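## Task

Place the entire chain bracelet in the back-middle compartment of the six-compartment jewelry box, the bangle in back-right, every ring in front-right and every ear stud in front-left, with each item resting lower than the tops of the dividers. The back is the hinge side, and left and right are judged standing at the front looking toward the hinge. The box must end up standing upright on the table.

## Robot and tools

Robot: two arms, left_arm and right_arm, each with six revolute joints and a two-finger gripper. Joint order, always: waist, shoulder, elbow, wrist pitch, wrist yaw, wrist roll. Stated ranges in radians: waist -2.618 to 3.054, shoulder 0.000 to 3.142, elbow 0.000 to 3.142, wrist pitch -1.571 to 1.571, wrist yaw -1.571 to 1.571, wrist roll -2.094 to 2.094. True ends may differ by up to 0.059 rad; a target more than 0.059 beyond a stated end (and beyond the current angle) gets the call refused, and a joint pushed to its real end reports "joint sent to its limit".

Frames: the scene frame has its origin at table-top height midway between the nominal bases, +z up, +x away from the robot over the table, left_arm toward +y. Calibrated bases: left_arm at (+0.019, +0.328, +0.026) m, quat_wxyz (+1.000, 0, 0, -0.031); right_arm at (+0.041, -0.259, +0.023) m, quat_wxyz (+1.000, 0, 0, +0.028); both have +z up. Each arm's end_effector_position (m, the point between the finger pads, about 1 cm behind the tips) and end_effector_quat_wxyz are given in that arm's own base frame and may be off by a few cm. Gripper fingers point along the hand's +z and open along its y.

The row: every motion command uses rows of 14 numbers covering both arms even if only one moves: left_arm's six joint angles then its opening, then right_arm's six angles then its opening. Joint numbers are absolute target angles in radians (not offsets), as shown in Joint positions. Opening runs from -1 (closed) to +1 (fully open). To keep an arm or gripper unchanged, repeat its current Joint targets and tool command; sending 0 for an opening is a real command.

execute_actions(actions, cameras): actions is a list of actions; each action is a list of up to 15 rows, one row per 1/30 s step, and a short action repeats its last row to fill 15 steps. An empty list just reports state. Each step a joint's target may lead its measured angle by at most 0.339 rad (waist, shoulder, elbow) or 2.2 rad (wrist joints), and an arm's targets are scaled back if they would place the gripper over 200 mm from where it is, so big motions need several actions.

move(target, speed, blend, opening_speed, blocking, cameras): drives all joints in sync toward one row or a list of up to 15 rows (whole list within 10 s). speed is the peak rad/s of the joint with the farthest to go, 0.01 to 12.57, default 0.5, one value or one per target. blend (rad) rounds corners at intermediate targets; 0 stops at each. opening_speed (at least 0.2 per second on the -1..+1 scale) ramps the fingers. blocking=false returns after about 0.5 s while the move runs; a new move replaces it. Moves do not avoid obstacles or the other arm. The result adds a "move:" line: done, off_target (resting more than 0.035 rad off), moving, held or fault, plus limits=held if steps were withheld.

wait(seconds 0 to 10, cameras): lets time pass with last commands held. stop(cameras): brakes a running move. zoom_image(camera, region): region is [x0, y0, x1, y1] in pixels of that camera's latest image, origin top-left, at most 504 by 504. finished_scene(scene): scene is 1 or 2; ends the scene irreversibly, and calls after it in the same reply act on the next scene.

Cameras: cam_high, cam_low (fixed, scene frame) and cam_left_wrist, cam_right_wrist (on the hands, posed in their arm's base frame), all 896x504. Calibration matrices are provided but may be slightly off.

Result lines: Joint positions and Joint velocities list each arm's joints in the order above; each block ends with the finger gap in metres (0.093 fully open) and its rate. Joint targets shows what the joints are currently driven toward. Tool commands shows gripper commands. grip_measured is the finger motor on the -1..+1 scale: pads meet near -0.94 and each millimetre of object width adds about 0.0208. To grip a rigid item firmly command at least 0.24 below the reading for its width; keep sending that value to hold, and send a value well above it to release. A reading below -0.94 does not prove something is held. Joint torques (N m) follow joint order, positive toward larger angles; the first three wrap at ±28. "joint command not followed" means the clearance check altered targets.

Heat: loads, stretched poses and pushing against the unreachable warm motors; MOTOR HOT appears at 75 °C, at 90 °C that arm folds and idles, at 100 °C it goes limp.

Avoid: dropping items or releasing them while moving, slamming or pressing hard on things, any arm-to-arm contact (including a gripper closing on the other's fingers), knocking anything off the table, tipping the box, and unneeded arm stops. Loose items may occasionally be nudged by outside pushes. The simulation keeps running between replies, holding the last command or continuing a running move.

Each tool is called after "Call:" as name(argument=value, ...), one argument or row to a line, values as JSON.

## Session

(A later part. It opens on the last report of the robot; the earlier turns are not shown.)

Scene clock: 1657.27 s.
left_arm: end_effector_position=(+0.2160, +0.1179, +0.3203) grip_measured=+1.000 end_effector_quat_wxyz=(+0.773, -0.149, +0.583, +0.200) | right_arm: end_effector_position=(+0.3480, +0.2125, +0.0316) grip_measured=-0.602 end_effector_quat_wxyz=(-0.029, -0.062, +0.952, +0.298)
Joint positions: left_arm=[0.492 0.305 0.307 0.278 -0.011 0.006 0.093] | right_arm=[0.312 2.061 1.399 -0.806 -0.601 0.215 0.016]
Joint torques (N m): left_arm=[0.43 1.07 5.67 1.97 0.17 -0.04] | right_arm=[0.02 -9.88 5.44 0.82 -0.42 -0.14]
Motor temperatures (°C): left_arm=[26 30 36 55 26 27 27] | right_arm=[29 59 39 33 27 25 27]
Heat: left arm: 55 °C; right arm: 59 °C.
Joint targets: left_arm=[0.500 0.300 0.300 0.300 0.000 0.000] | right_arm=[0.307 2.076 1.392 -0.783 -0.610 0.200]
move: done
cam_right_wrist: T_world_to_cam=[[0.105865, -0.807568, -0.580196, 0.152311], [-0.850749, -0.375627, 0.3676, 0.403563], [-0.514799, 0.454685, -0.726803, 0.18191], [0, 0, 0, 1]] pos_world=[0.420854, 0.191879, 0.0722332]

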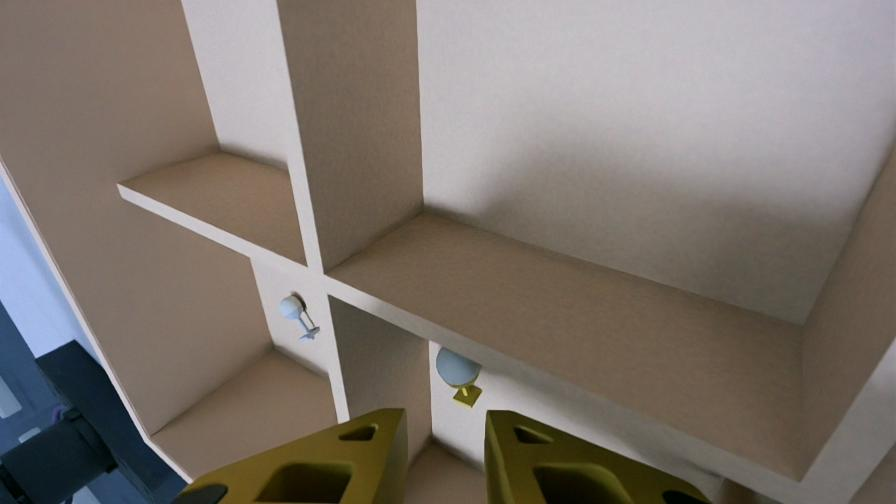

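Call:
move(
  target=[
    [0.5,0.3,0.3,0.3,0,0,1,0.33,2.108,1.386,-0.742,-0.61,0.2,-0.6],
  ],
  speed=0.1,
  cameras=["cam_right_wrist"],
)

Call:
move(
  target=[0.5,0.3,0.3,0.3,0,0,1,0.35,2.14,1.378,-0.705,-0.61,0.2,-0.6],
  speed=0.1,
  cameras=["cam_right_wrist"],
)

Scene clock: 1665.60 s.
left_arm: end_effector_position=(+0.2160, +0.1179, +0.3203) grip_measured=+1.000 end_effector_quat_wxyz=(+0.773, -0.149, +0.583, +0.200) | right_arm: end_effector_position=(+0.3474, +0.2180, +0.0210) grip_measured=-0.602 end_effector_quat_wxyz=(-0.033, -0.068, +0.951, +0.300)
Joint positions: left_arm=[0.492 0.305 0.307 0.278 -0.011 0.006 0.093] | right_arm=[0.325 2.088 1.394 -0.776 -0.605 0.214 0.016]
Joint torques (N m): left_arm=[0.44 1.07 5.67 1.97 0.16 -0.04] | right_arm=[0.95 -9.61 5.24 0.92 -0.4 -0.12]
Motor temperatures (°C): left_arm=[26 30 36 55 26 27 27] | right_arm=[29 59 39 33 27 25 27]
Heat: left arm: 55 °C; right arm: 59 °C.
Joint targets: left_arm=[0.500 0.300 0.300 0.300 0.000 0.000] | right_arm=[0.330 2.108 1.386 -0.742 -0.610 0.200]
move: done
cam_right_wrist: T_world_to_cam=[[0.114743, -0.804187, -0.583196, 0.147001], [-0.84457, -0.388057, 0.368936, 0.409572], [-0.523006, 0.450217, -0.723719, 0.175244], [0, 0, 0, 1]] pos_world=[0.420699, 0.198256, 0.0614521]

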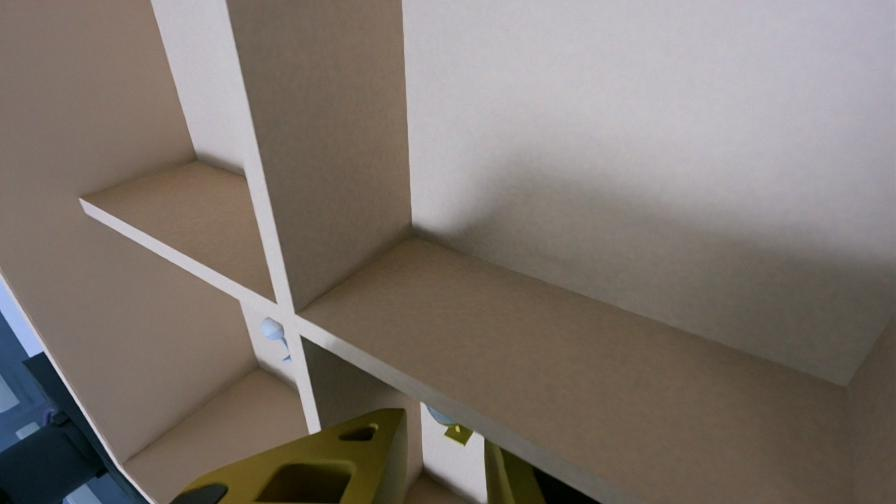

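Scene clock: 1666.30 s.
left_arm: end_effector_position=(+0.2160, +0.1179, +0.3203) grip_measured=+1.000 end_effector_quat_wxyz=(+0.773, -0.149, +0.583, +0.200) | right_arm: end_effector_position=(+0.3411, +0.2237, +0.0127) grip_measured=-0.602 end_effector_quat_wxyz=(-0.045, -0.073, +0.950, +0.300)
Joint positions: left_arm=[0.492 0.305 0.307 0.278 -0.011 0.006 0.093] | right_arm=[0.341 2.108 1.388 -0.769 -0.611 0.214 0.016]
Joint torques (N m): left_arm=[0.43 1.09 5.67 1.97 0.17 -0.04] | right_arm=[1.22 -8.51 4.97 1.18 -0.34 -0.12]
Motor temperatures (°C): left_arm=[26 30 36 55 26 27 27] | right_arm=[29 59 39 33 27 25 27]
Heat: left arm: 55 °C; right arm: 59 °C.
Joint targets: left_arm=[0.500 0.300 0.300 0.300 0.000 0.000] | right_arm=[0.350 2.140 1.378 -0.705 -0.610 0.200]
move: off_target (right_arm); right_arm: the wrist pitch is farthest, 0.064 rad from its target
cam_right_wrist: T_world_to_cam=[[0.117082, -0.802865, -0.584551, 0.146352], [-0.830309, -0.402064, 0.385918, 0.407578], [-0.544867, 0.440174, -0.7137, 0.172833], [0, 0, 0, 1]] pos_world=[0.415452, 0.205297, 0.0516094]

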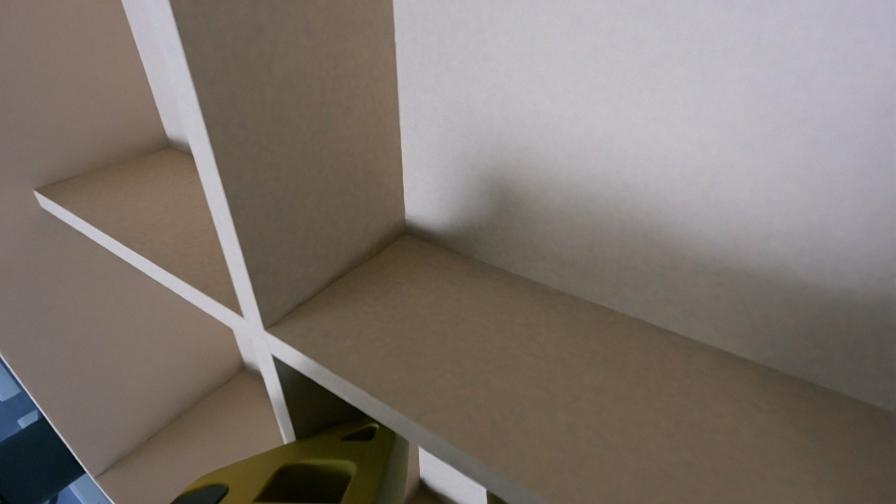

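Call:
move(
  target=[0.5,0.3,0.3,0.3,0,0,1,0.347,2.165,1.388,-0.655,-0.61,0.2,-0.6],
  speed=0.1,
  cameras=["cam_right_wrist"],
)

Call:
move(
  target=[0.5,0.3,0.3,0.3,0,0,1,0.345,2.15,1.388,-0.685,-0.61,0.2,-0.85],
  opening_speed=0.25,
  cameras=["cam_right_wrist"],
)

Scene clock: 1676.93 s.
left_arm: end_effector_position=(+0.2160, +0.1179, +0.3203) grip_measured=+1.000 end_effector_quat_wxyz=(+0.773, -0.149, +0.583, +0.200) | right_arm: end_effector_position=(+0.3413, +0.2241, +0.0118) grip_measured=-0.602 end_effector_quat_wxyz=(-0.046, -0.072, +0.949, +0.302)
Joint positions: left_arm=[0.492 0.305 0.307 0.278 -0.011 0.006 0.093] | right_arm=[0.34 2.112 1.388 -0.766 -0.616 0.214 0.016]
Joint torques (N m): left_arm=[0.44 1.09 5.67 1.97 0.16 -0.04] | right_arm=[1.06 -6.49 5.9 1.67 -0.28 -0.12]
Motor temperatures (°C): left_arm=[26 30 36 55 26 27 27] | right_arm=[29 58 39 33 27 25 27]
Heat: left arm: 55 °C; right arm: 58 °C.
Joint targets: left_arm=[0.500 0.300 0.300 0.300 0.000 0.000] | right_arm=[0.347 2.165 1.388 -0.655 -0.610 0.200]
move: off_target (right_arm); right_arm: the wrist pitch is farthest, 0.111 rad from its target
cam_right_wrist: T_world_to_cam=[[0.114988, -0.799947, -0.58895, 0.146284], [-0.829553, -0.403479, 0.386066, 0.408254], [-0.546461, 0.444173, -0.709993, 0.17182], [0, 0, 0, 1]] pos_world=[0.415741, 0.205424, 0.0505326]

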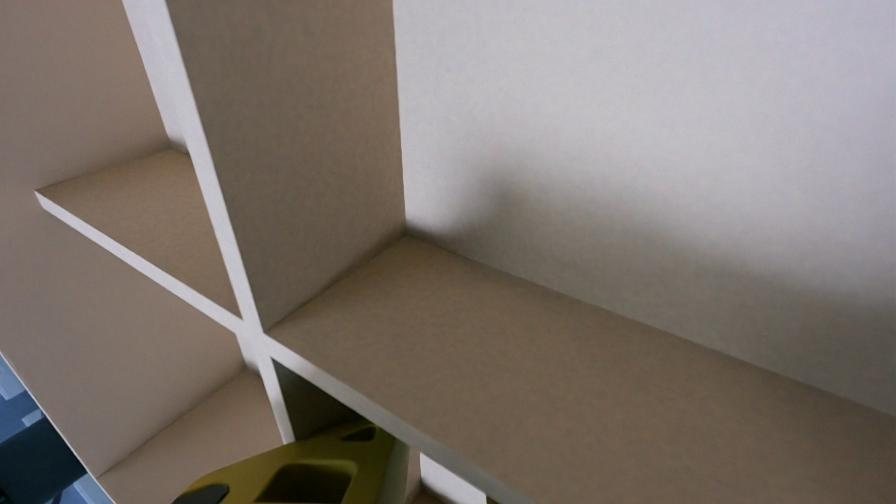

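Scene clock: 1678.30 s.
left_arm: end_effector_position=(+0.2160, +0.1179, +0.3203) grip_measured=+1.000 end_effector_quat_wxyz=(+0.773, -0.149, +0.583, +0.200) | right_arm: end_effector_position=(+0.3408, +0.2242, +0.0101) grip_measured=-0.849 end_effector_quat_wxyz=(-0.048, -0.072, +0.949, +0.302)
Joint positions: left_arm=[0.492 0.305 0.307 0.278 -0.011 0.006 0.093] | right_arm=[0.34 2.117 1.388 -0.765 -0.618 0.214 0.004]
Joint velocities: left_arm=[within noise] | right_arm=[-0.002 -0.002 -0.017 -0.007 -0.037 -0.037 0.01]
Joint torques (N m): left_arm=[0.43 1.1 5.67 1.97 0.17 -0.04] | right_arm=[0.9 -8.42 5.87 1.35 -0.29 -0.12]
Motor temperatures (°C): left_arm=[26 30 36 55 26 27 27] | right_arm=[29 58 39 33 27 25 27]
Heat: left arm: 55 °C; right arm: 58 °C.
Joint targets: left_arm=[0.500 0.300 0.300 0.300 0.000 0.000] | right_arm=[0.345 2.150 1.388 -0.685 -0.610 0.200]
move: off_target (right_arm); right_arm: the wrist pitch is farthest, 0.080 rad from its target
cam_right_wrist: T_world_to_cam=[[0.112217, -0.799984, -0.589435, 0.146355], [-0.827627, -0.403536, 0.390118, 0.407846], [-0.549946, 0.444054, -0.707372, 0.171464], [0, 0, 0, 1]] pos_world=[0.415417, 0.205523, 0.0484478]

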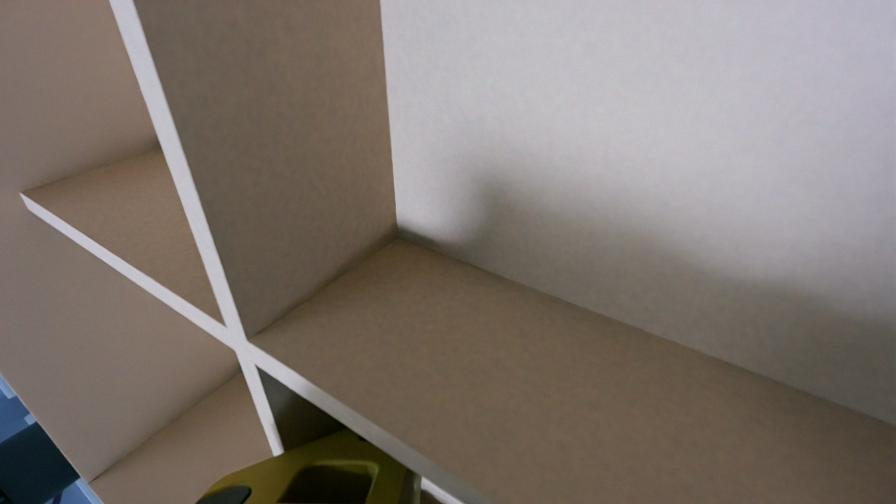

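Call:
move(
  target=[0.5,0.3,0.3,0.3,0,0,1,0.343,2.14,1.388,-0.71,-0.61,0.2,-1],
  opening_speed=0.3,
  cameras=[],
)

Call:
move(
  target=[0.5,0.3,0.3,0.3,0,0,1,0.32,1.98,1.53,-1.05,-0.5,0.24,-1],
  speed=0.2,
  cameras=["cam_right_wrist"],
)

Scene clock: 1685.27 s.
left_arm: end_effector_position=(+0.2160, +0.1179, +0.3203) grip_measured=+1.000 end_effector_quat_wxyz=(+0.773, -0.149, +0.583, +0.200) | right_arm: end_effector_position=(+0.3407, +0.2241, +0.0101) grip_measured=-0.885 end_effector_quat_wxyz=(-0.048, -0.072, +0.949, +0.302)
Joint positions: left_arm=[0.492 0.305 0.307 0.278 -0.011 0.006 0.093] | right_arm=[0.34 2.117 1.388 -0.766 -0.618 0.214 0.003]
Joint torques (N m): left_arm=[0.43 1.09 5.65 1.97 0.16 -0.04] | right_arm=[0.7 -9.36 5.87 1.09 -0.28 -0.12]
Motor temperatures (°C): left_arm=[26 30 36 55 26 27 27] | right_arm=[29 57 39 33 27 25 27]
Heat: left arm: 55 °C; right arm: 57 °C.
Joint targets: left_arm=[0.500 0.300 0.300 0.300 0.000 0.000] | right_arm=[0.343 2.140 1.388 -0.710 -0.610 0.200]
move: off_target (right_arm); right_arm: the wrist pitch is farthest, 0.056 rad from its target

Scene clock: 1687.60 s.
left_arm: end_effector_position=(+0.2160, +0.1179, +0.3203) grip_measured=+1.000 end_effector_quat_wxyz=(+0.773, -0.149, +0.583, +0.200) | right_arm: end_effector_position=(+0.3378, +0.2009, +0.0666) grip_measured=-0.894 end_effector_quat_wxyz=(-0.052, -0.051, +0.966, +0.247)
Joint positions: left_arm=[0.492 0.305 0.307 0.278 -0.011 0.006 0.093] | right_arm=[0.326 2.011 1.51 -1.034 -0.509 0.229 0.002]
Joint torques (N m): left_arm=[0.43 1.09 5.67 1.97 0.16 -0.04] | right_arm=[-0.05 -14 8.2 0.26 -0.2 0.14]
Motor temperatures (°C): left_arm=[26 30 36 55 26 27 27] | right_arm=[29 58 39 33 27 25 27]
Heat: left arm: 55 °C; right arm: 58 °C.
Joint targets: left_arm=[0.500 0.300 0.300 0.300 0.000 0.000] | right_arm=[0.320 1.980 1.530 -1.050 -0.500 0.240]
move: done
cam_right_wrist: T_world_to_cam=[[0.0790568, -0.866877, -0.492213, 0.179464], [-0.835509, -0.326949, 0.441621, 0.357828], [-0.54376, 0.376335, -0.750131, 0.234431], [0, 0, 0, 1]] pos_world=[0.412255, 0.18434, 0.106164]

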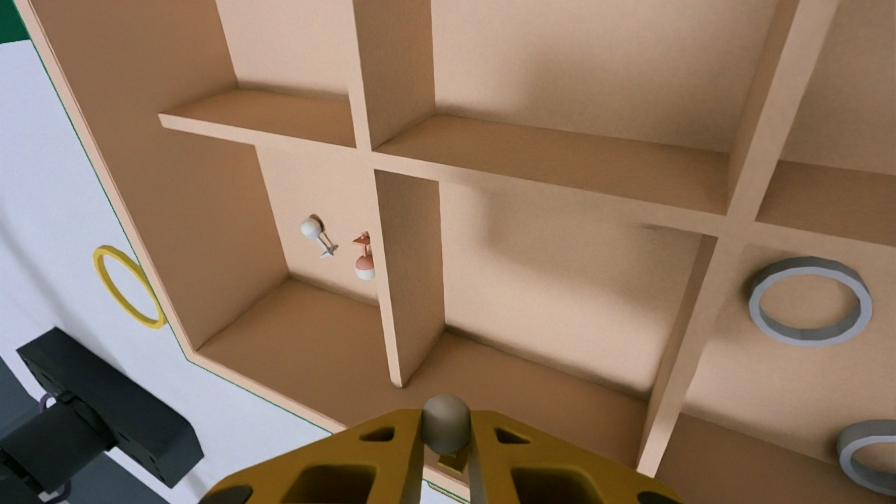

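Call:
move(
  target=[
    [0.5,0.3,0.3,0.3,0,0,1,0.4,1.95,1.75,-1.35,-0.2,0.3,-1],
    [0.5,0.3,0.3,0.3,0,0,1,0.773,2.1546,1.8987,-1.18,0,0.63,-1],
  ],
  speed=0.35,
  cameras=["cam_right_wrist"],
)

Scene clock: 1703.90 s.
left_arm: end_effector_position=(+0.2160, +0.1179, +0.3203) grip_measured=+1.000 end_effector_quat_wxyz=(+0.773, -0.149, +0.583, +0.200) | right_arm: end_effector_position=(+0.3125, +0.3098, +0.0894) grip_measured=-0.895 end_effector_quat_wxyz=(+0.038, -0.081, +0.995, +0.039)
Joint positions: left_arm=[0.492 0.305 0.307 0.278 -0.011 0.006 0.093] | right_arm=[0.777 2.138 1.875 -1.2 -0.011 0.616 0.002]
Joint torques (N m): left_arm=[0.44 1.09 5.65 1.97 0.16 -0.04] | right_arm=[0.14 -10.97 8.96 0.75 0.14 0.17]
Motor temperatures (°C): left_arm=[26 30 36 55 26 27 27] | right_arm=[29 60 41 32 27 25 28]
Heat: left arm: 55 °C; right arm: 60 °C.
Joint targets: left_arm=[0.500 0.300 0.300 0.300 0.000 0.000] | right_arm=[0.773 2.155 1.899 -1.180 0.000 0.630]
move: done
cam_right_wrist: T_world_to_cam=[[0.170409, -0.982079, -0.0805078, 0.257566], [-0.914669, -0.188043, 0.3578, 0.351386], [-0.366527, 0.0126656, -0.930321, 0.270219], [0, 0, 0, 1]] pos_world=[0.376553, 0.315603, 0.146401]

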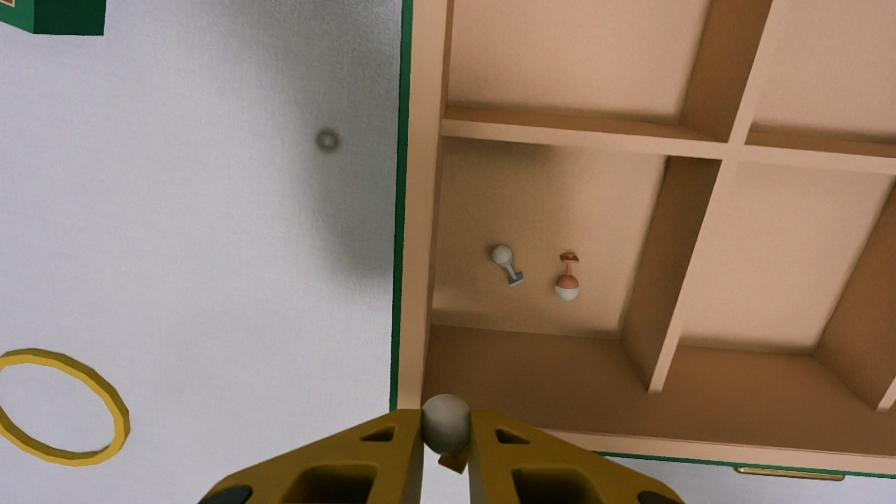

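Call:
move(
  target=[
    [0.5,0.3,0.3,0.3,0,0,1,0.702,2.1778,1.935,-1.195,0,0.56,-1],
    [0.5,0.3,0.3,0.3,0,0,1,0.702,2.218,1.738,-0.962,0,0.56,-1],
  ],
  speed=0.25,
  cameras=["cam_right_wrist"],
)

Call:
move(
  target=[0.5,0.3,0.3,0.3,0,0,1,0.702,2.235,1.7,-0.91,0,0.56,-1],
  speed=0.15,
  cameras=["cam_right_wrist"],
)

Scene clock: 1722.23 s.
left_arm: end_effector_position=(+0.2160, +0.1179, +0.3203) grip_measured=+1.000 end_effector_quat_wxyz=(+0.773, -0.149, +0.583, +0.200) | right_arm: end_effector_position=(+0.3461, +0.2915, +0.0321) grip_measured=-0.895 end_effector_quat_wxyz=(+0.049, -0.064, +0.996, +0.039)
Joint positions: left_arm=[0.492 0.305 0.307 0.278 -0.011 0.006 0.093] | right_arm=[0.698 2.202 1.745 -0.989 -0.005 0.571 0.002]
Joint torques (N m): left_arm=[0.43 1.1 5.67 1.97 0.16 -0.04] | right_arm=[0.83 -11.43 5.85 0.89 0.11 -0.06]
Motor temperatures (°C): left_arm=[26 30 36 55 26 27 27] | right_arm=[29 63 43 32 27 25 28]
Heat: left arm: 55 °C; right arm: 63 °C.
Joint targets: left_arm=[0.500 0.300 0.300 0.300 0.000 0.000] | right_arm=[0.702 2.218 1.738 -0.962 0.000 0.560]
move: done
cam_right_wrist: T_world_to_cam=[[0.138125, -0.98704, -0.0816957, 0.24186], [-0.92781, -0.157815, 0.338029, 0.395496], [-0.346541, 0.0291077, -0.937583, 0.217999], [0, 0, 0, 1]] pos_world=[0.409083, 0.294796, 0.0904621]

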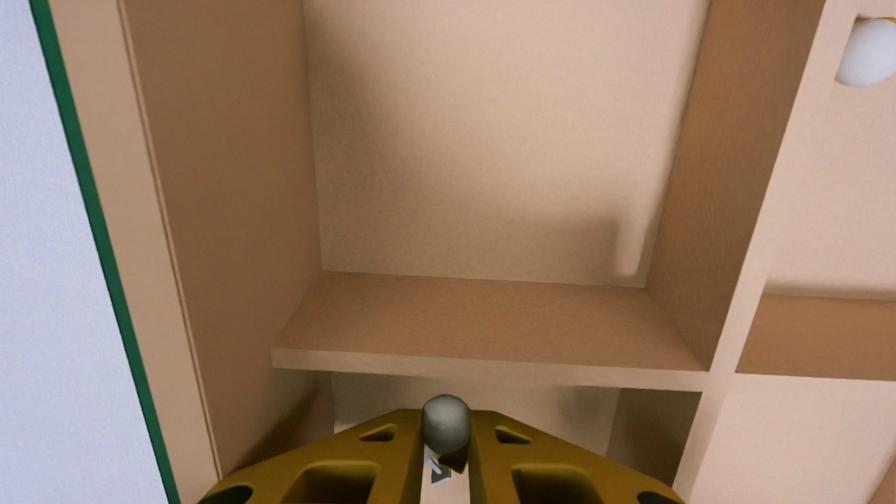

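Scene clock: 1723.10 s.
left_arm: end_effector_position=(+0.2160, +0.1179, +0.3203) grip_measured=+1.000 end_effector_quat_wxyz=(+0.773, -0.149, +0.583, +0.200) | right_arm: end_effector_position=(+0.3461, +0.2914, +0.0169) grip_measured=-0.895 end_effector_quat_wxyz=(+0.049, -0.064, +0.996, +0.039)
Joint positions: left_arm=[0.492 0.305 0.307 0.278 -0.011 0.006 0.093] | right_arm=[0.698 2.217 1.708 -0.937 -0.005 0.571 0.002]
Joint torques (N m): left_arm=[0.43 1.09 5.67 1.97 0.16 -0.04] | right_arm=[0.83 -11.29 5.7 0.88 0.1 -0.06]
Motor temperatures (°C): left_arm=[26 30 36 55 26 27 27] | right_arm=[29 63 43 32 27 25 28]
Heat: left arm: 55 °C; right arm: 63 °C.
Joint targets: left_arm=[0.500 0.300 0.300 0.300 0.000 0.000] | right_arm=[0.702 2.235 1.700 -0.910 0.000 0.560]
move: done
cam_right_wrist: T_world_to_cam=[[0.138107, -0.987086, -0.0811634, 0.240597], [-0.927811, -0.157615, 0.33812, 0.400568], [-0.346546, 0.0286077, -0.937597, 0.203898], [0, 0, 0, 1]] pos_world=[0.409083, 0.294792, 0.075262]

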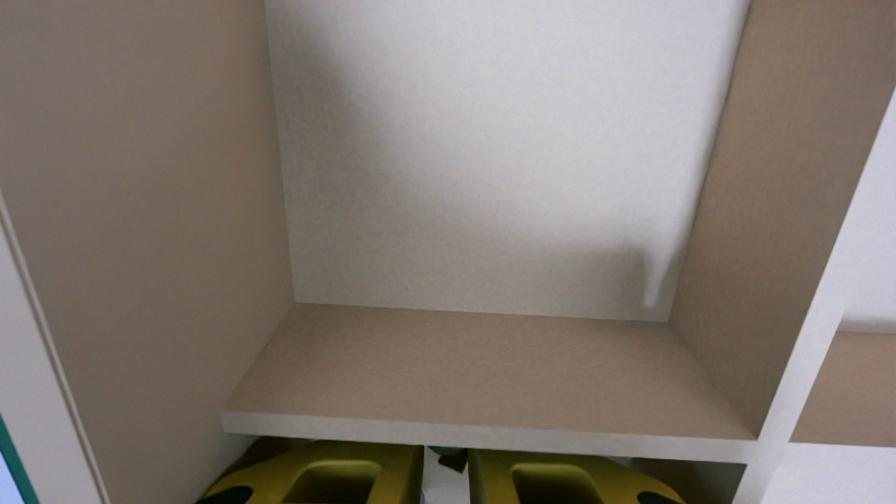

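Call:
move(
  target=[0.5,0.3,0.3,0.3,0,0,1,0.702,2.242,1.685,-0.89,0,0.56,-1],
  speed=0.12,
  cameras=[],
)

Call:
move(
  target=[0.5,0.3,0.3,0.3,0,0,1,0.702,2.235,1.69,-0.9,0,0.56,-0.55],
  opening_speed=0.25,
  cameras=[],
)

Call:
move(
  target=[
    [0.5,0.3,0.3,0.3,0,0,1,0.702,2.17,1.82,-1.09,0,0.56,-0.55],
    [0.5,0.3,0.3,0.3,0,0,1,0.68,2.1,1.88,-1.18,0,0.56,-0.55],
  ],
  speed=0.25,
  cameras=["cam_right_wrist"],
)

Scene clock: 1735.50 s.
left_arm: end_effector_position=(+0.2160, +0.1179, +0.3203) grip_measured=+1.000 end_effector_quat_wxyz=(+0.773, -0.149, +0.583, +0.200) | right_arm: end_effector_position=(+0.3462, +0.2916, +0.0139) grip_measured=-0.895 end_effector_quat_wxyz=(+0.051, -0.064, +0.996, +0.040)
Joint positions: left_arm=[0.492 0.305 0.307 0.278 -0.011 0.006 0.093] | right_arm=[0.698 2.217 1.695 -0.919 -0.005 0.571 0.002]
Joint torques (N m): left_arm=[0.43 1.09 5.67 1.97 0.16 -0.04] | right_arm=[0.81 -10.61 5.49 0.92 0.1 -0.06]
Motor temperatures (°C): left_arm=[26 30 36 55 26 27 27] | right_arm=[29 64 42 32 27 25 29]
Heat: left arm: 55 °C; right arm: 64 °C.
Joint targets: left_arm=[0.500 0.300 0.300 0.300 0.000 0.000] | right_arm=[0.702 2.242 1.685 -0.890 0.000 0.560]
move: done

Scene clock: 1737.50 s.
left_arm: end_effector_position=(+0.2160, +0.1179, +0.3203) grip_measured=+1.000 end_effector_quat_wxyz=(+0.773, -0.149, +0.583, +0.200) | right_arm: end_effector_position=(+0.3481, +0.2888, +0.0139) grip_measured=-0.553 end_effector_quat_wxyz=(+0.056, -0.063, +0.996, +0.032)
Joint positions: left_arm=[0.492 0.305 0.307 0.278 -0.011 0.006 0.093] | right_arm=[0.698 2.217 1.695 -0.921 0.015 0.571 0.019]
Joint torques (N m): left_arm=[0.44 1.09 5.67 1.97 0.17 -0.04] | right_arm=[0.83 -11.28 5.97 0.83 -0.08 -0.06]
Motor temperatures (°C): left_arm=[26 30 36 55 26 27 27] | right_arm=[29 64 42 32 27 25 28]
Heat: left arm: 55 °C; right arm: 64 °C.
Joint targets: left_arm=[0.500 0.300 0.300 0.300 0.000 0.000] | right_arm=[0.702 2.235 1.690 -0.900 0.000 0.560]
move: done

Scene clock: 1739.33 s.
left_arm: end_effector_position=(+0.2160, +0.1179, +0.3203) grip_measured=+1.000 end_effector_quat_wxyz=(+0.773, -0.149, +0.583, +0.200) | right_arm: end_effector_position=(+0.3466, +0.2818, +0.0928) grip_measured=-0.552 end_effector_quat_wxyz=(+0.062, -0.057, +0.996, +0.040)
Joint positions: left_arm=[0.492 0.305 0.307 0.278 -0.011 0.006 0.093] | right_arm=[0.685 2.125 1.864 -1.162 0.007 0.57 0.019]
Joint torques (N m): left_arm=[0.43 1.09 5.67 1.97 0.17 -0.04] | right_arm=[0.02 -14.94 8.31 0.49 -0.02 -0.06]
Motor temperatures (°C): left_arm=[26 30 36 55 26 27 27] | right_arm=[29 65 42 32 27 25 28]
Heat: left arm: 55 °C; right arm: 65 °C.
Joint targets: left_arm=[0.500 0.300 0.300 0.300 0.000 0.000] | right_arm=[0.680 2.100 1.880 -1.180 0.000 0.560]
move: done
cam_right_wrist: T_world_to_cam=[[0.12637, -0.988559, -0.0823557, 0.241783], [-0.937911, -0.146105, 0.314604, 0.376345], [-0.323037, 0.0374858, -0.945644, 0.265647], [0, 0, 0, 1]] pos_world=[0.408238, 0.284044, 0.15272]

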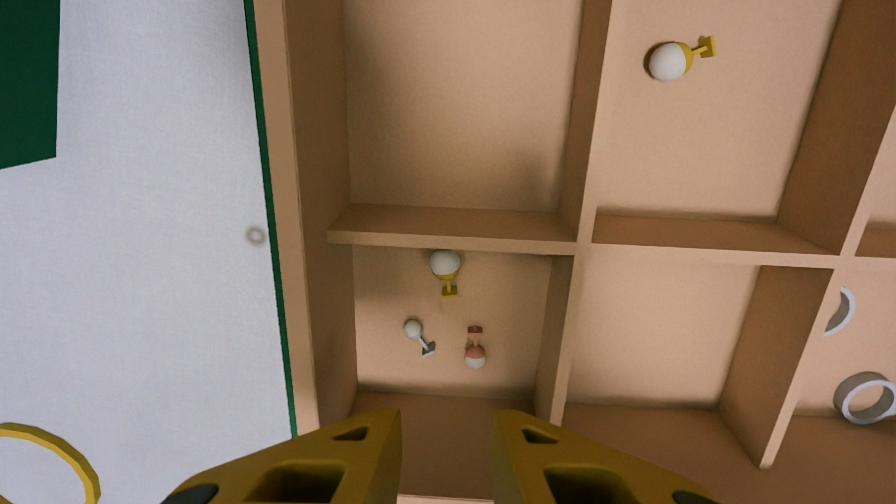

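Call:
move(
  target=[
    [0.5,0.3,0.3,0.3,0,0,1,0.6,1.95,1.75,-1.1,0,-0.5,-0.5],
    [0.5,0.3,0.3,0.3,0,0,1,0.503,2.027,1.46,-0.53,0,-1.4,-0.55],
  ],
  speed=0.5,
  cameras=["cam_right_wrist","cam_low"],
)

Scene clock: 1768.57 s.
left_arm: end_effector_position=(+0.2160, +0.1179, +0.3203) grip_measured=+1.000 end_effector_quat_wxyz=(+0.773, -0.149, +0.583, +0.200) | right_arm: end_effector_position=(+0.4245, +0.2352, +0.0627) grip_measured=-0.548 end_effector_quat_wxyz=(-0.214, +0.788, -0.568, +0.104)
Joint positions: left_arm=[0.492 0.305 0.307 0.278 -0.011 0.006 0.093] | right_arm=[0.508 2.01 1.469 -0.549 0.007 -1.387 0.019]
Joint torques (N m): left_arm=[0.43 1.09 5.67 1.97 0.16 -0.04] | right_arm=[0.02 -10.21 6.22 1.47 -0.1 -0.06]
Motor temperatures (°C): left_arm=[26 30 36 55 26 27 27] | right_arm=[29 70 43 32 27 25 28]
Heat: left arm: 55 °C; right arm: 70 °C.
Joint targets: left_arm=[0.500 0.300 0.300 0.300 0.000 0.000] | right_arm=[0.503 2.027 1.460 -0.530 0.000 -1.400]
move: done
cam_right_wrist: T_world_to_cam=[[0.85192, 0.272501, 0.447185, -0.454482], [0.132372, -0.93827, 0.319575, 0.183772], [0.506665, -0.213057, -0.835403, -0.0361376], [0, 0, 0, 1]] pos_world=[0.381166, 0.288575, 0.114319]
Images, in order (width x height): cam_low 896x504, cam_right_wrist 896x504.

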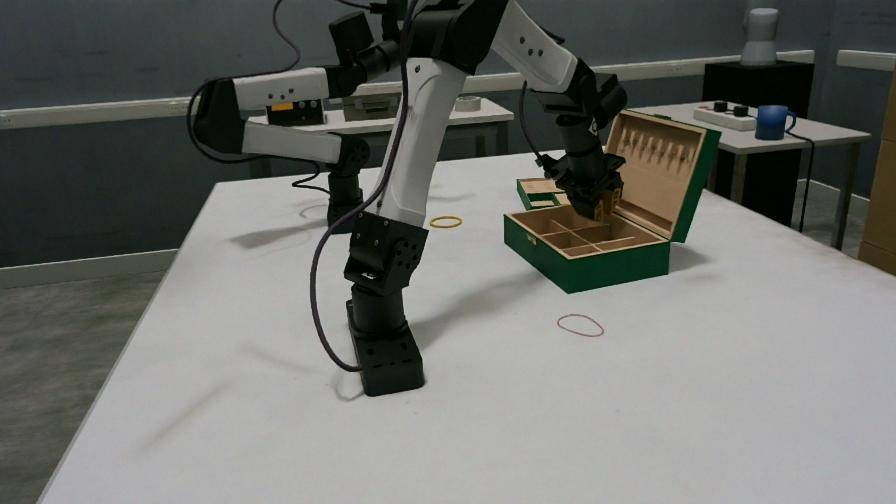

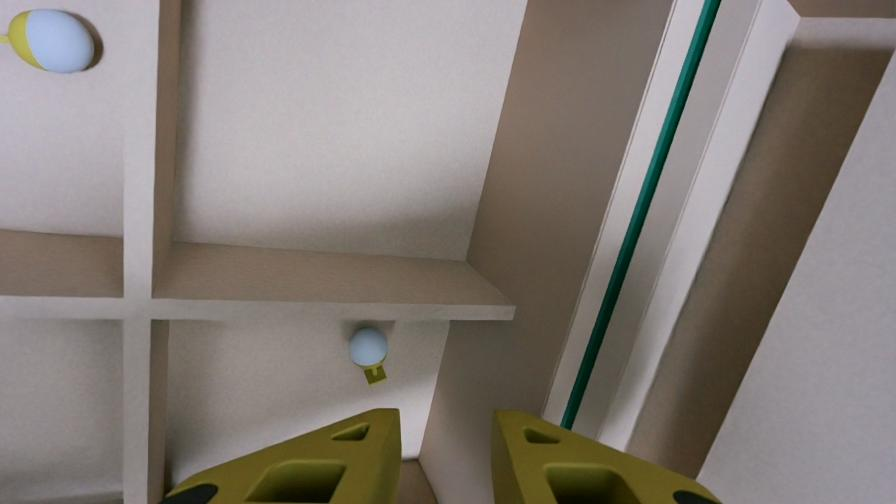

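Call:
move(
  target=[
    [0.5,0.3,0.3,0.3,0,0,1,0.492,2.075,1.4,-0.42,0,-1.4,-0.58],
  ],
  speed=0.25,
  cameras=["cam_right_wrist"],
)

Scene clock: 1776.97 s.
left_arm: end_effector_position=(+0.2160, +0.1179, +0.3203) grip_measured=+1.000 end_effector_quat_wxyz=(+0.773, -0.149, +0.583, +0.200) | right_arm: end_effector_position=(+0.4254, +0.2298, +0.0287) grip_measured=-0.578 end_effector_quat_wxyz=(-0.206, +0.787, -0.573, +0.102)
Joint positions: left_arm=[0.492 0.305 0.307 0.278 -0.011 0.006 0.093] | right_arm=[0.498 2.06 1.407 -0.455 0.007 -1.387 0.017]
Joint torques (N m): left_arm=[0.43 1.09 5.65 1.97 0.17 -0.04] | right_arm=[-0.02 -10.5 6.06 1.62 -0.1 -0.06]
Motor temperatures (°C): left_arm=[26 30 36 55 26 27 27] | right_arm=[29 68 42 32 27 25 27]
Heat: left arm: 55 °C; right arm: 68 °C.
Joint targets: left_arm=[0.500 0.300 0.300 0.300 0.000 0.000] | right_arm=[0.492 2.075 1.400 -0.420 0.000 -1.400]
move: done
cam_right_wrist: T_world_to_cam=[[0.86127, 0.267404, 0.432099, -0.440947], [0.127557, -0.936884, 0.325542, 0.190937], [0.491878, -0.225262, -0.841019, -0.0568322], [0, 0, 0, 1]] pos_world=[0.383374, 0.283994, 0.0805778]

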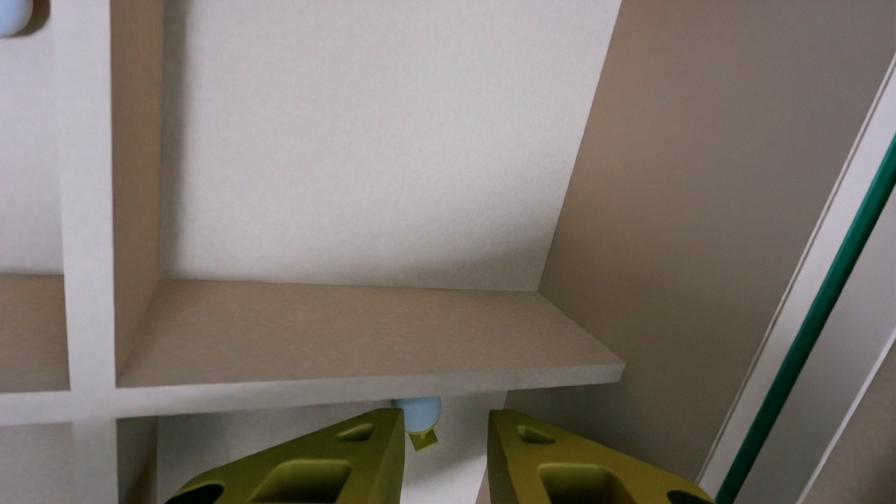

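Call:
move(
  target=[
    [0.5,0.3,0.3,0.3,0,0,1,0.477,2.06,1.41,-0.45,0,-1.4,-0.58],
    [0.5,0.3,0.3,0.3,0,0,1,0.477,2.09,1.37,-0.39,0,-1.4,-0.58],
  ],
  speed=0.2,
  cameras=["cam_right_wrist"],
)

Scene clock: 1792.43 s.
left_arm: end_effector_position=(+0.2160, +0.1179, +0.3203) grip_measured=+1.000 end_effector_quat_wxyz=(+0.773, -0.149, +0.583, +0.200) | right_arm: end_effector_position=(+0.4258, +0.2235, +0.0175) grip_measured=-0.578 end_effector_quat_wxyz=(-0.204, +0.784, -0.578, +0.099)
Joint positions: left_arm=[0.492 0.305 0.307 0.278 -0.011 0.006 0.093] | right_arm=[0.483 2.071 1.379 -0.42 0 -1.389 0.017]
Joint torques (N m): left_arm=[0.43 1.09 5.65 1.97 0.17 -0.04] | right_arm=[-0.05 -10.24 5.79 1.56 -0.03 -0.04]
Motor temperatures (°C): left_arm=[26 30 36 55 26 27 27] | right_arm=[29 67 41 33 27 25 27]
Heat: left arm: 55 °C; right arm: 67 °C.
Joint targets: left_arm=[0.500 0.300 0.300 0.300 0.000 0.000] | right_arm=[0.477 2.090 1.370 -0.390 0.000 -1.400]
move: done
cam_right_wrist: T_world_to_cam=[[0.867071, 0.257692, 0.426359, -0.434953], [0.12081, -0.939044, 0.321872, 0.192105], [0.483314, -0.227578, -0.84535, -0.063716], [0, 0, 0, 1]] pos_world=[0.384722, 0.277979, 0.0697504]

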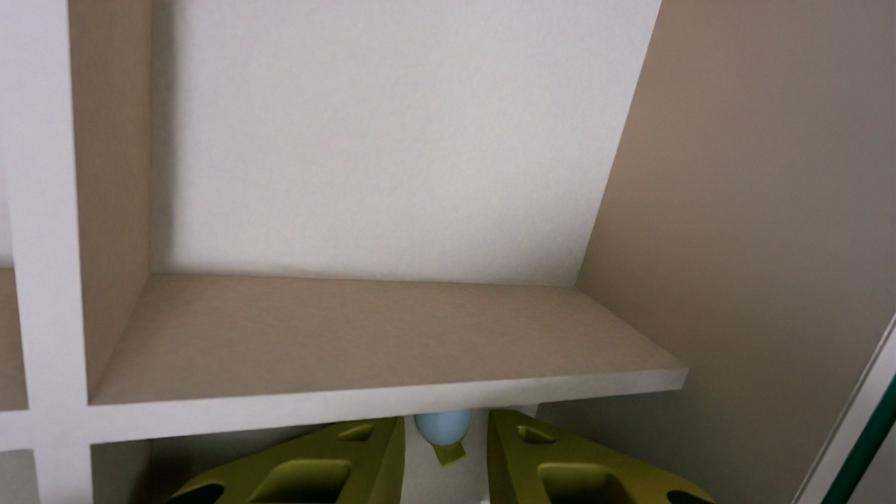

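Call:
move(
  target=[0.5,0.3,0.3,0.3,0,0,1,0.477,2.118,1.365,-0.34,0,-1.4,-0.58],
  speed=0.15,
  cameras=["cam_right_wrist"],
)

Call:
move(
  target=[0.5,0.3,0.3,0.3,0,0,1,0.477,2.118,1.365,-0.34,0,-1.4,-1],
  opening_speed=0.3,
  cameras=["cam_right_wrist"],
)

Scene clock: 1801.47 s.
left_arm: end_effector_position=(+0.2160, +0.1179, +0.3203) grip_measured=+1.000 end_effector_quat_wxyz=(+0.773, -0.149, +0.583, +0.200) | right_arm: end_effector_position=(+0.4265, +0.2239, +0.0157) grip_measured=-0.579 end_effector_quat_wxyz=(-0.206, +0.784, -0.577, +0.100)
Joint positions: left_arm=[0.492 0.305 0.307 0.278 -0.011 0.006 0.093] | right_arm=[0.483 2.076 1.376 -0.41 0 -1.389 0.017]
Joint torques (N m): left_arm=[0.43 1.09 5.67 1.97 0.17 -0.04] | right_arm=[-0.05 -7.98 5.61 1.98 -0.03 -0.05]
Motor temperatures (°C): left_arm=[26 30 36 55 26 27 27] | right_arm=[29 66 40 34 27 25 27]
Heat: left arm: 55 °C; right arm: 66 °C.
Joint targets: left_arm=[0.500 0.300 0.300 0.300 0.000 0.000] | right_arm=[0.477 2.118 1.365 -0.340 0.000 -1.400]
move: off_target (right_arm); right_arm: the wrist pitch is farthest, 0.070 rad from its target
cam_right_wrist: T_world_to_cam=[[0.865908, 0.257061, 0.429095, -0.434364], [0.119911, -0.939506, 0.320857, 0.193441], [0.485617, -0.22638, -0.844351, -0.0667477], [0, 0, 0, 1]] pos_world=[0.385337, 0.278287, 0.0679578]

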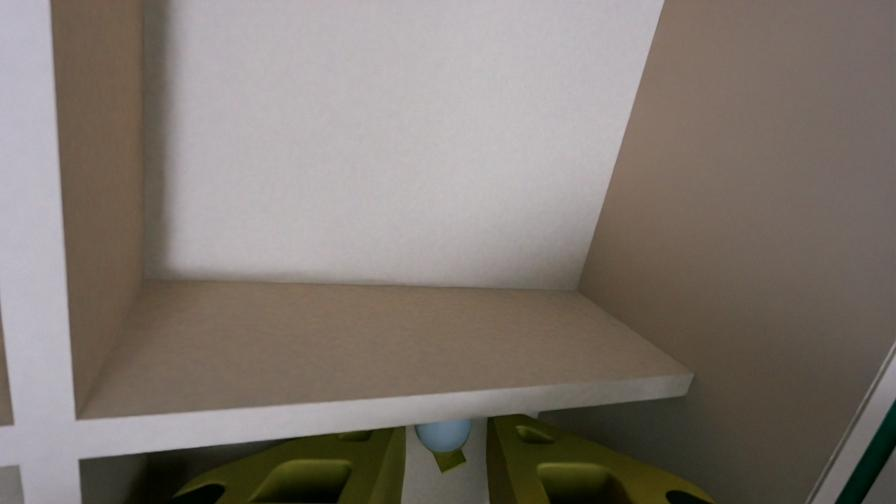

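Scene clock: 1803.07 s.
left_arm: end_effector_position=(+0.2160, +0.1179, +0.3203) grip_measured=+1.000 end_effector_quat_wxyz=(+0.773, -0.149, +0.583, +0.200) | right_arm: end_effector_position=(+0.4297, +0.2256, +0.0146) grip_measured=-0.874 end_effector_quat_wxyz=(-0.211, +0.783, -0.576, +0.103)
Joint positions: left_arm=[0.492 0.305 0.307 0.278 -0.011 0.006 0.093] | right_arm=[0.483 2.083 1.376 -0.39 0 -1.389 0.003]
Joint torques (N m): left_arm=[0.44 1.09 5.67 1.97 0.17 -0.04] | right_arm=[-0.05 -8.7 5.61 1.79 -0.02 -0.05]
Motor temperatures (°C): left_arm=[26 30 36 55 26 27 27] | right_arm=[29 66 41 34 27 25 27]
Heat: left arm: 55 °C; right arm: 66 °C.
Joint targets: left_arm=[0.500 0.300 0.300 0.300 0.000 0.000] | right_arm=[0.477 2.118 1.365 -0.340 0.000 -1.400]
move: off_target (right_arm); right_arm: the wrist pitch is farthest, 0.050 rad from its target
cam_right_wrist: T_world_to_cam=[[0.860946, 0.254499, 0.440456, -0.434498], [0.116347, -0.941418, 0.316538, 0.196999], [0.495212, -0.221277, -0.84012, -0.0741926], [0, 0, 0, 1]] pos_world=[0.3879, 0.27962, 0.066689]

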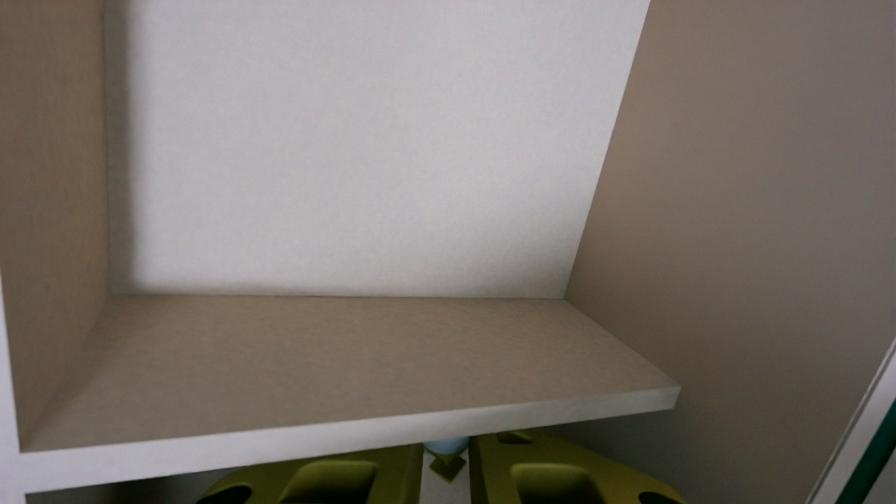

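Call:
move(
  target=[
    [0.5,0.3,0.3,0.3,0,0,1,0.477,2.02,1.49,-0.54,0,-1.4,-1],
    [0.5,0.3,0.3,0.3,0,0,1,0.5,1.93,1.72,-1.0,0,-1.3,-1],
    [0.5,0.3,0.3,0.3,0,0,1,0.745,2.2,1.985,-1.21,0,-1.0,-1],
  ],
  speed=0.4,
  blend=0.05,
  cameras=["cam_right_wrist"],
)

Scene clock: 1817.93 s.
left_arm: end_effector_position=(+0.2160, +0.1179, +0.3203) grip_measured=+1.000 end_effector_quat_wxyz=(+0.773, -0.149, +0.583, +0.200) | right_arm: end_effector_position=(+0.3386, +0.3150, +0.0952) grip_measured=-0.890 end_effector_quat_wxyz=(-0.079, +0.768, -0.635, +0.011)
Joint positions: left_arm=[0.492 0.305 0.307 0.278 -0.011 0.006 0.093] | right_arm=[0.75 2.183 1.963 -1.191 0.001 -1.01 0.002]
Joint torques (N m): left_arm=[0.43 1.1 5.65 1.97 0.17 -0.04] | right_arm=[0.08 -11.45 8.91 0.46 -0.03 0.14]
Motor temperatures (°C): left_arm=[26 30 36 55 26 27 27] | right_arm=[29 64 41 34 27 25 28]
Heat: left arm: 55 °C; right arm: 64 °C.
Joint targets: left_arm=[0.500 0.300 0.300 0.300 0.000 0.000] | right_arm=[0.745 2.200 1.985 -1.210 0.000 -1.000]
move: done
cam_right_wrist: T_world_to_cam=[[0.974065, 0.188328, 0.125416, -0.401813], [0.133177, -0.925293, 0.355101, 0.2519], [0.182922, -0.329189, -0.926377, 0.206414], [0, 0, 0, 1]] pos_world=[0.320087, 0.376703, 0.152161]

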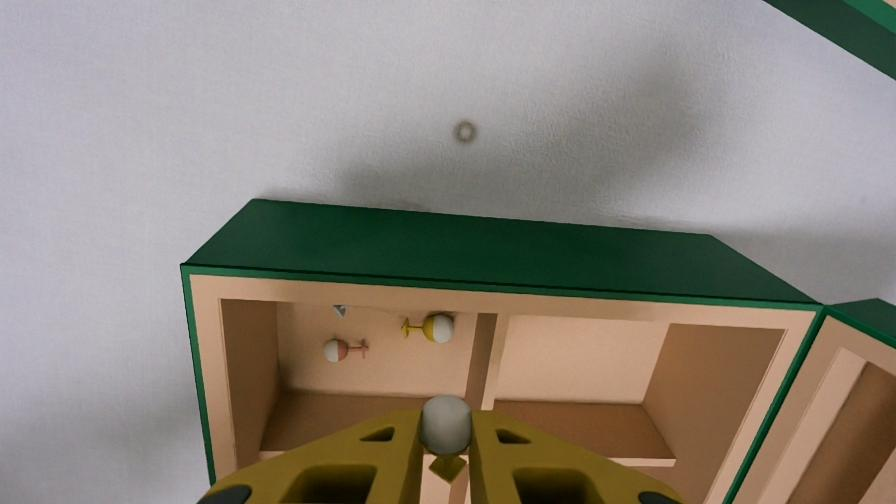

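Call:
move(
  target=[
    [0.5,0.3,0.3,0.3,0,0,1,0.728,2.09,1.80,-1.145,0,-1.02,-1],
    [0.5,0.3,0.3,0.3,0,0,1,0.728,2.14,1.64,-0.94,0,-1.02,-1],
  ],
  speed=0.3,
  cameras=["cam_right_wrist"],
)

Scene clock: 1831.47 s.
left_arm: end_effector_position=(+0.2160, +0.1179, +0.3203) grip_measured=+1.000 end_effector_quat_wxyz=(+0.773, -0.149, +0.583, +0.200) | right_arm: end_effector_position=(+0.3244, +0.2924, +0.0392) grip_measured=-0.890 end_effector_quat_wxyz=(-0.067, +0.764, -0.642, +0.010)
Joint positions: left_arm=[0.492 0.305 0.307 0.278 -0.011 0.006 0.093] | right_arm=[0.734 2.124 1.649 -0.96 0.001 -1.009 0.002]
Joint torques (N m): left_arm=[0.42 1.09 5.65 1.97 0.16 -0.04] | right_arm=[-0.01 -10.76 5.76 0.8 -0.03 -0.05]
Motor temperatures (°C): left_arm=[26 30 36 55 26 27 27] | right_arm=[29 66 41 32 27 25 29]
Heat: left arm: 55 °C; right arm: 66 °C.
Joint targets: left_arm=[0.500 0.300 0.300 0.300 0.000 0.000] | right_arm=[0.728 2.140 1.640 -0.940 0.000 -1.020]
move: done
cam_right_wrist: T_world_to_cam=[[0.979169, 0.173723, 0.105115, -0.373289], [0.124058, -0.921668, 0.36761, 0.254156], [0.160743, -0.346912, -0.92402, 0.161966], [0, 0, 0, 1]] pos_world=[0.307948, 0.355284, 0.0954677]

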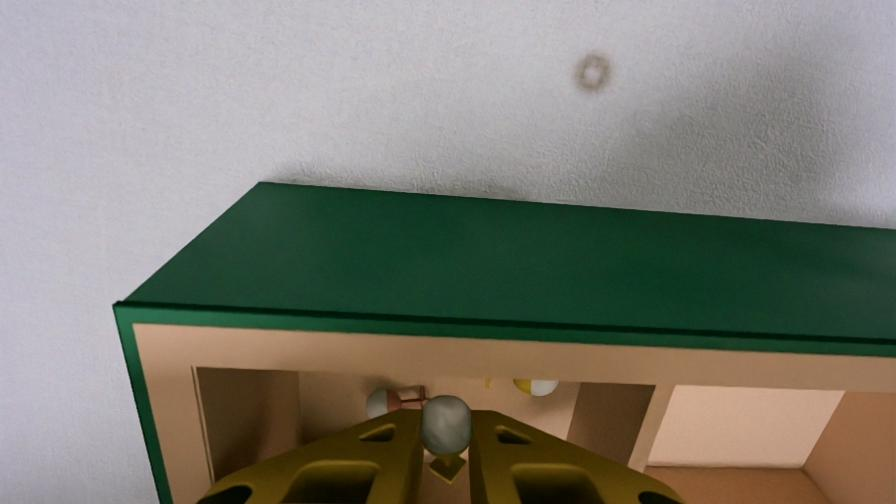

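Call:
move(
  target=[
    [0.5,0.3,0.3,0.3,0,0,1,0.70,2.14,1.66,-0.96,0,-1.04,-1],
    [0.5,0.3,0.3,0.3,0,0,1,0.70,2.155,1.62,-0.905,0,-1.04,-1],
  ],
  speed=0.2,
  cameras=["cam_right_wrist"],
)

Scene clock: 1841.67 s.
left_arm: end_effector_position=(+0.2160, +0.1179, +0.3203) grip_measured=+1.000 end_effector_quat_wxyz=(+0.773, -0.149, +0.583, +0.200) | right_arm: end_effector_position=(+0.3348, +0.2819, +0.0285) grip_measured=-0.890 end_effector_quat_wxyz=(-0.066, +0.758, -0.649, +0.012)
Joint positions: left_arm=[0.492 0.305 0.307 0.278 -0.011 0.006 0.093] | right_arm=[0.7 2.139 1.628 -0.925 0.001 -1.026 0.002]
Joint torques (N m): left_arm=[0.43 1.1 5.67 1.97 0.16 -0.04] | right_arm=[0.43 -10.81 5.76 0.79 -0.04 -0.09]
Motor temperatures (°C): left_arm=[26 30 36 55 26 27 27] | right_arm=[29 63 41 32 27 25 29]
Heat: left arm: 55 °C; right arm: 63 °C.
Joint targets: left_arm=[0.500 0.300 0.300 0.300 0.000 0.000] | right_arm=[0.700 2.155 1.620 -0.905 0.000 -1.040]
move: done
cam_right_wrist: T_world_to_cam=[[0.98191, 0.156992, 0.105855, -0.376686], [0.107649, -0.922773, 0.370001, 0.252827], [0.155768, -0.351913, -0.922981, 0.149782], [0, 0, 0, 1]] pos_world=[0.319324, 0.345149, 0.0845735]

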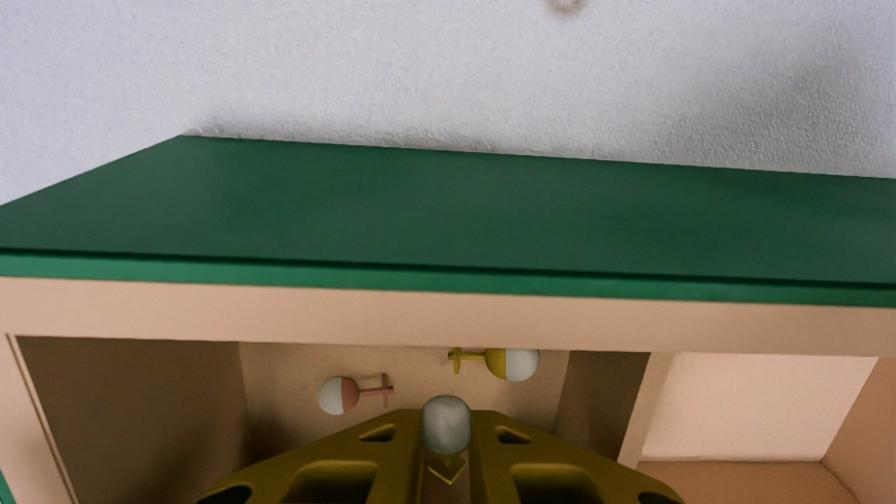

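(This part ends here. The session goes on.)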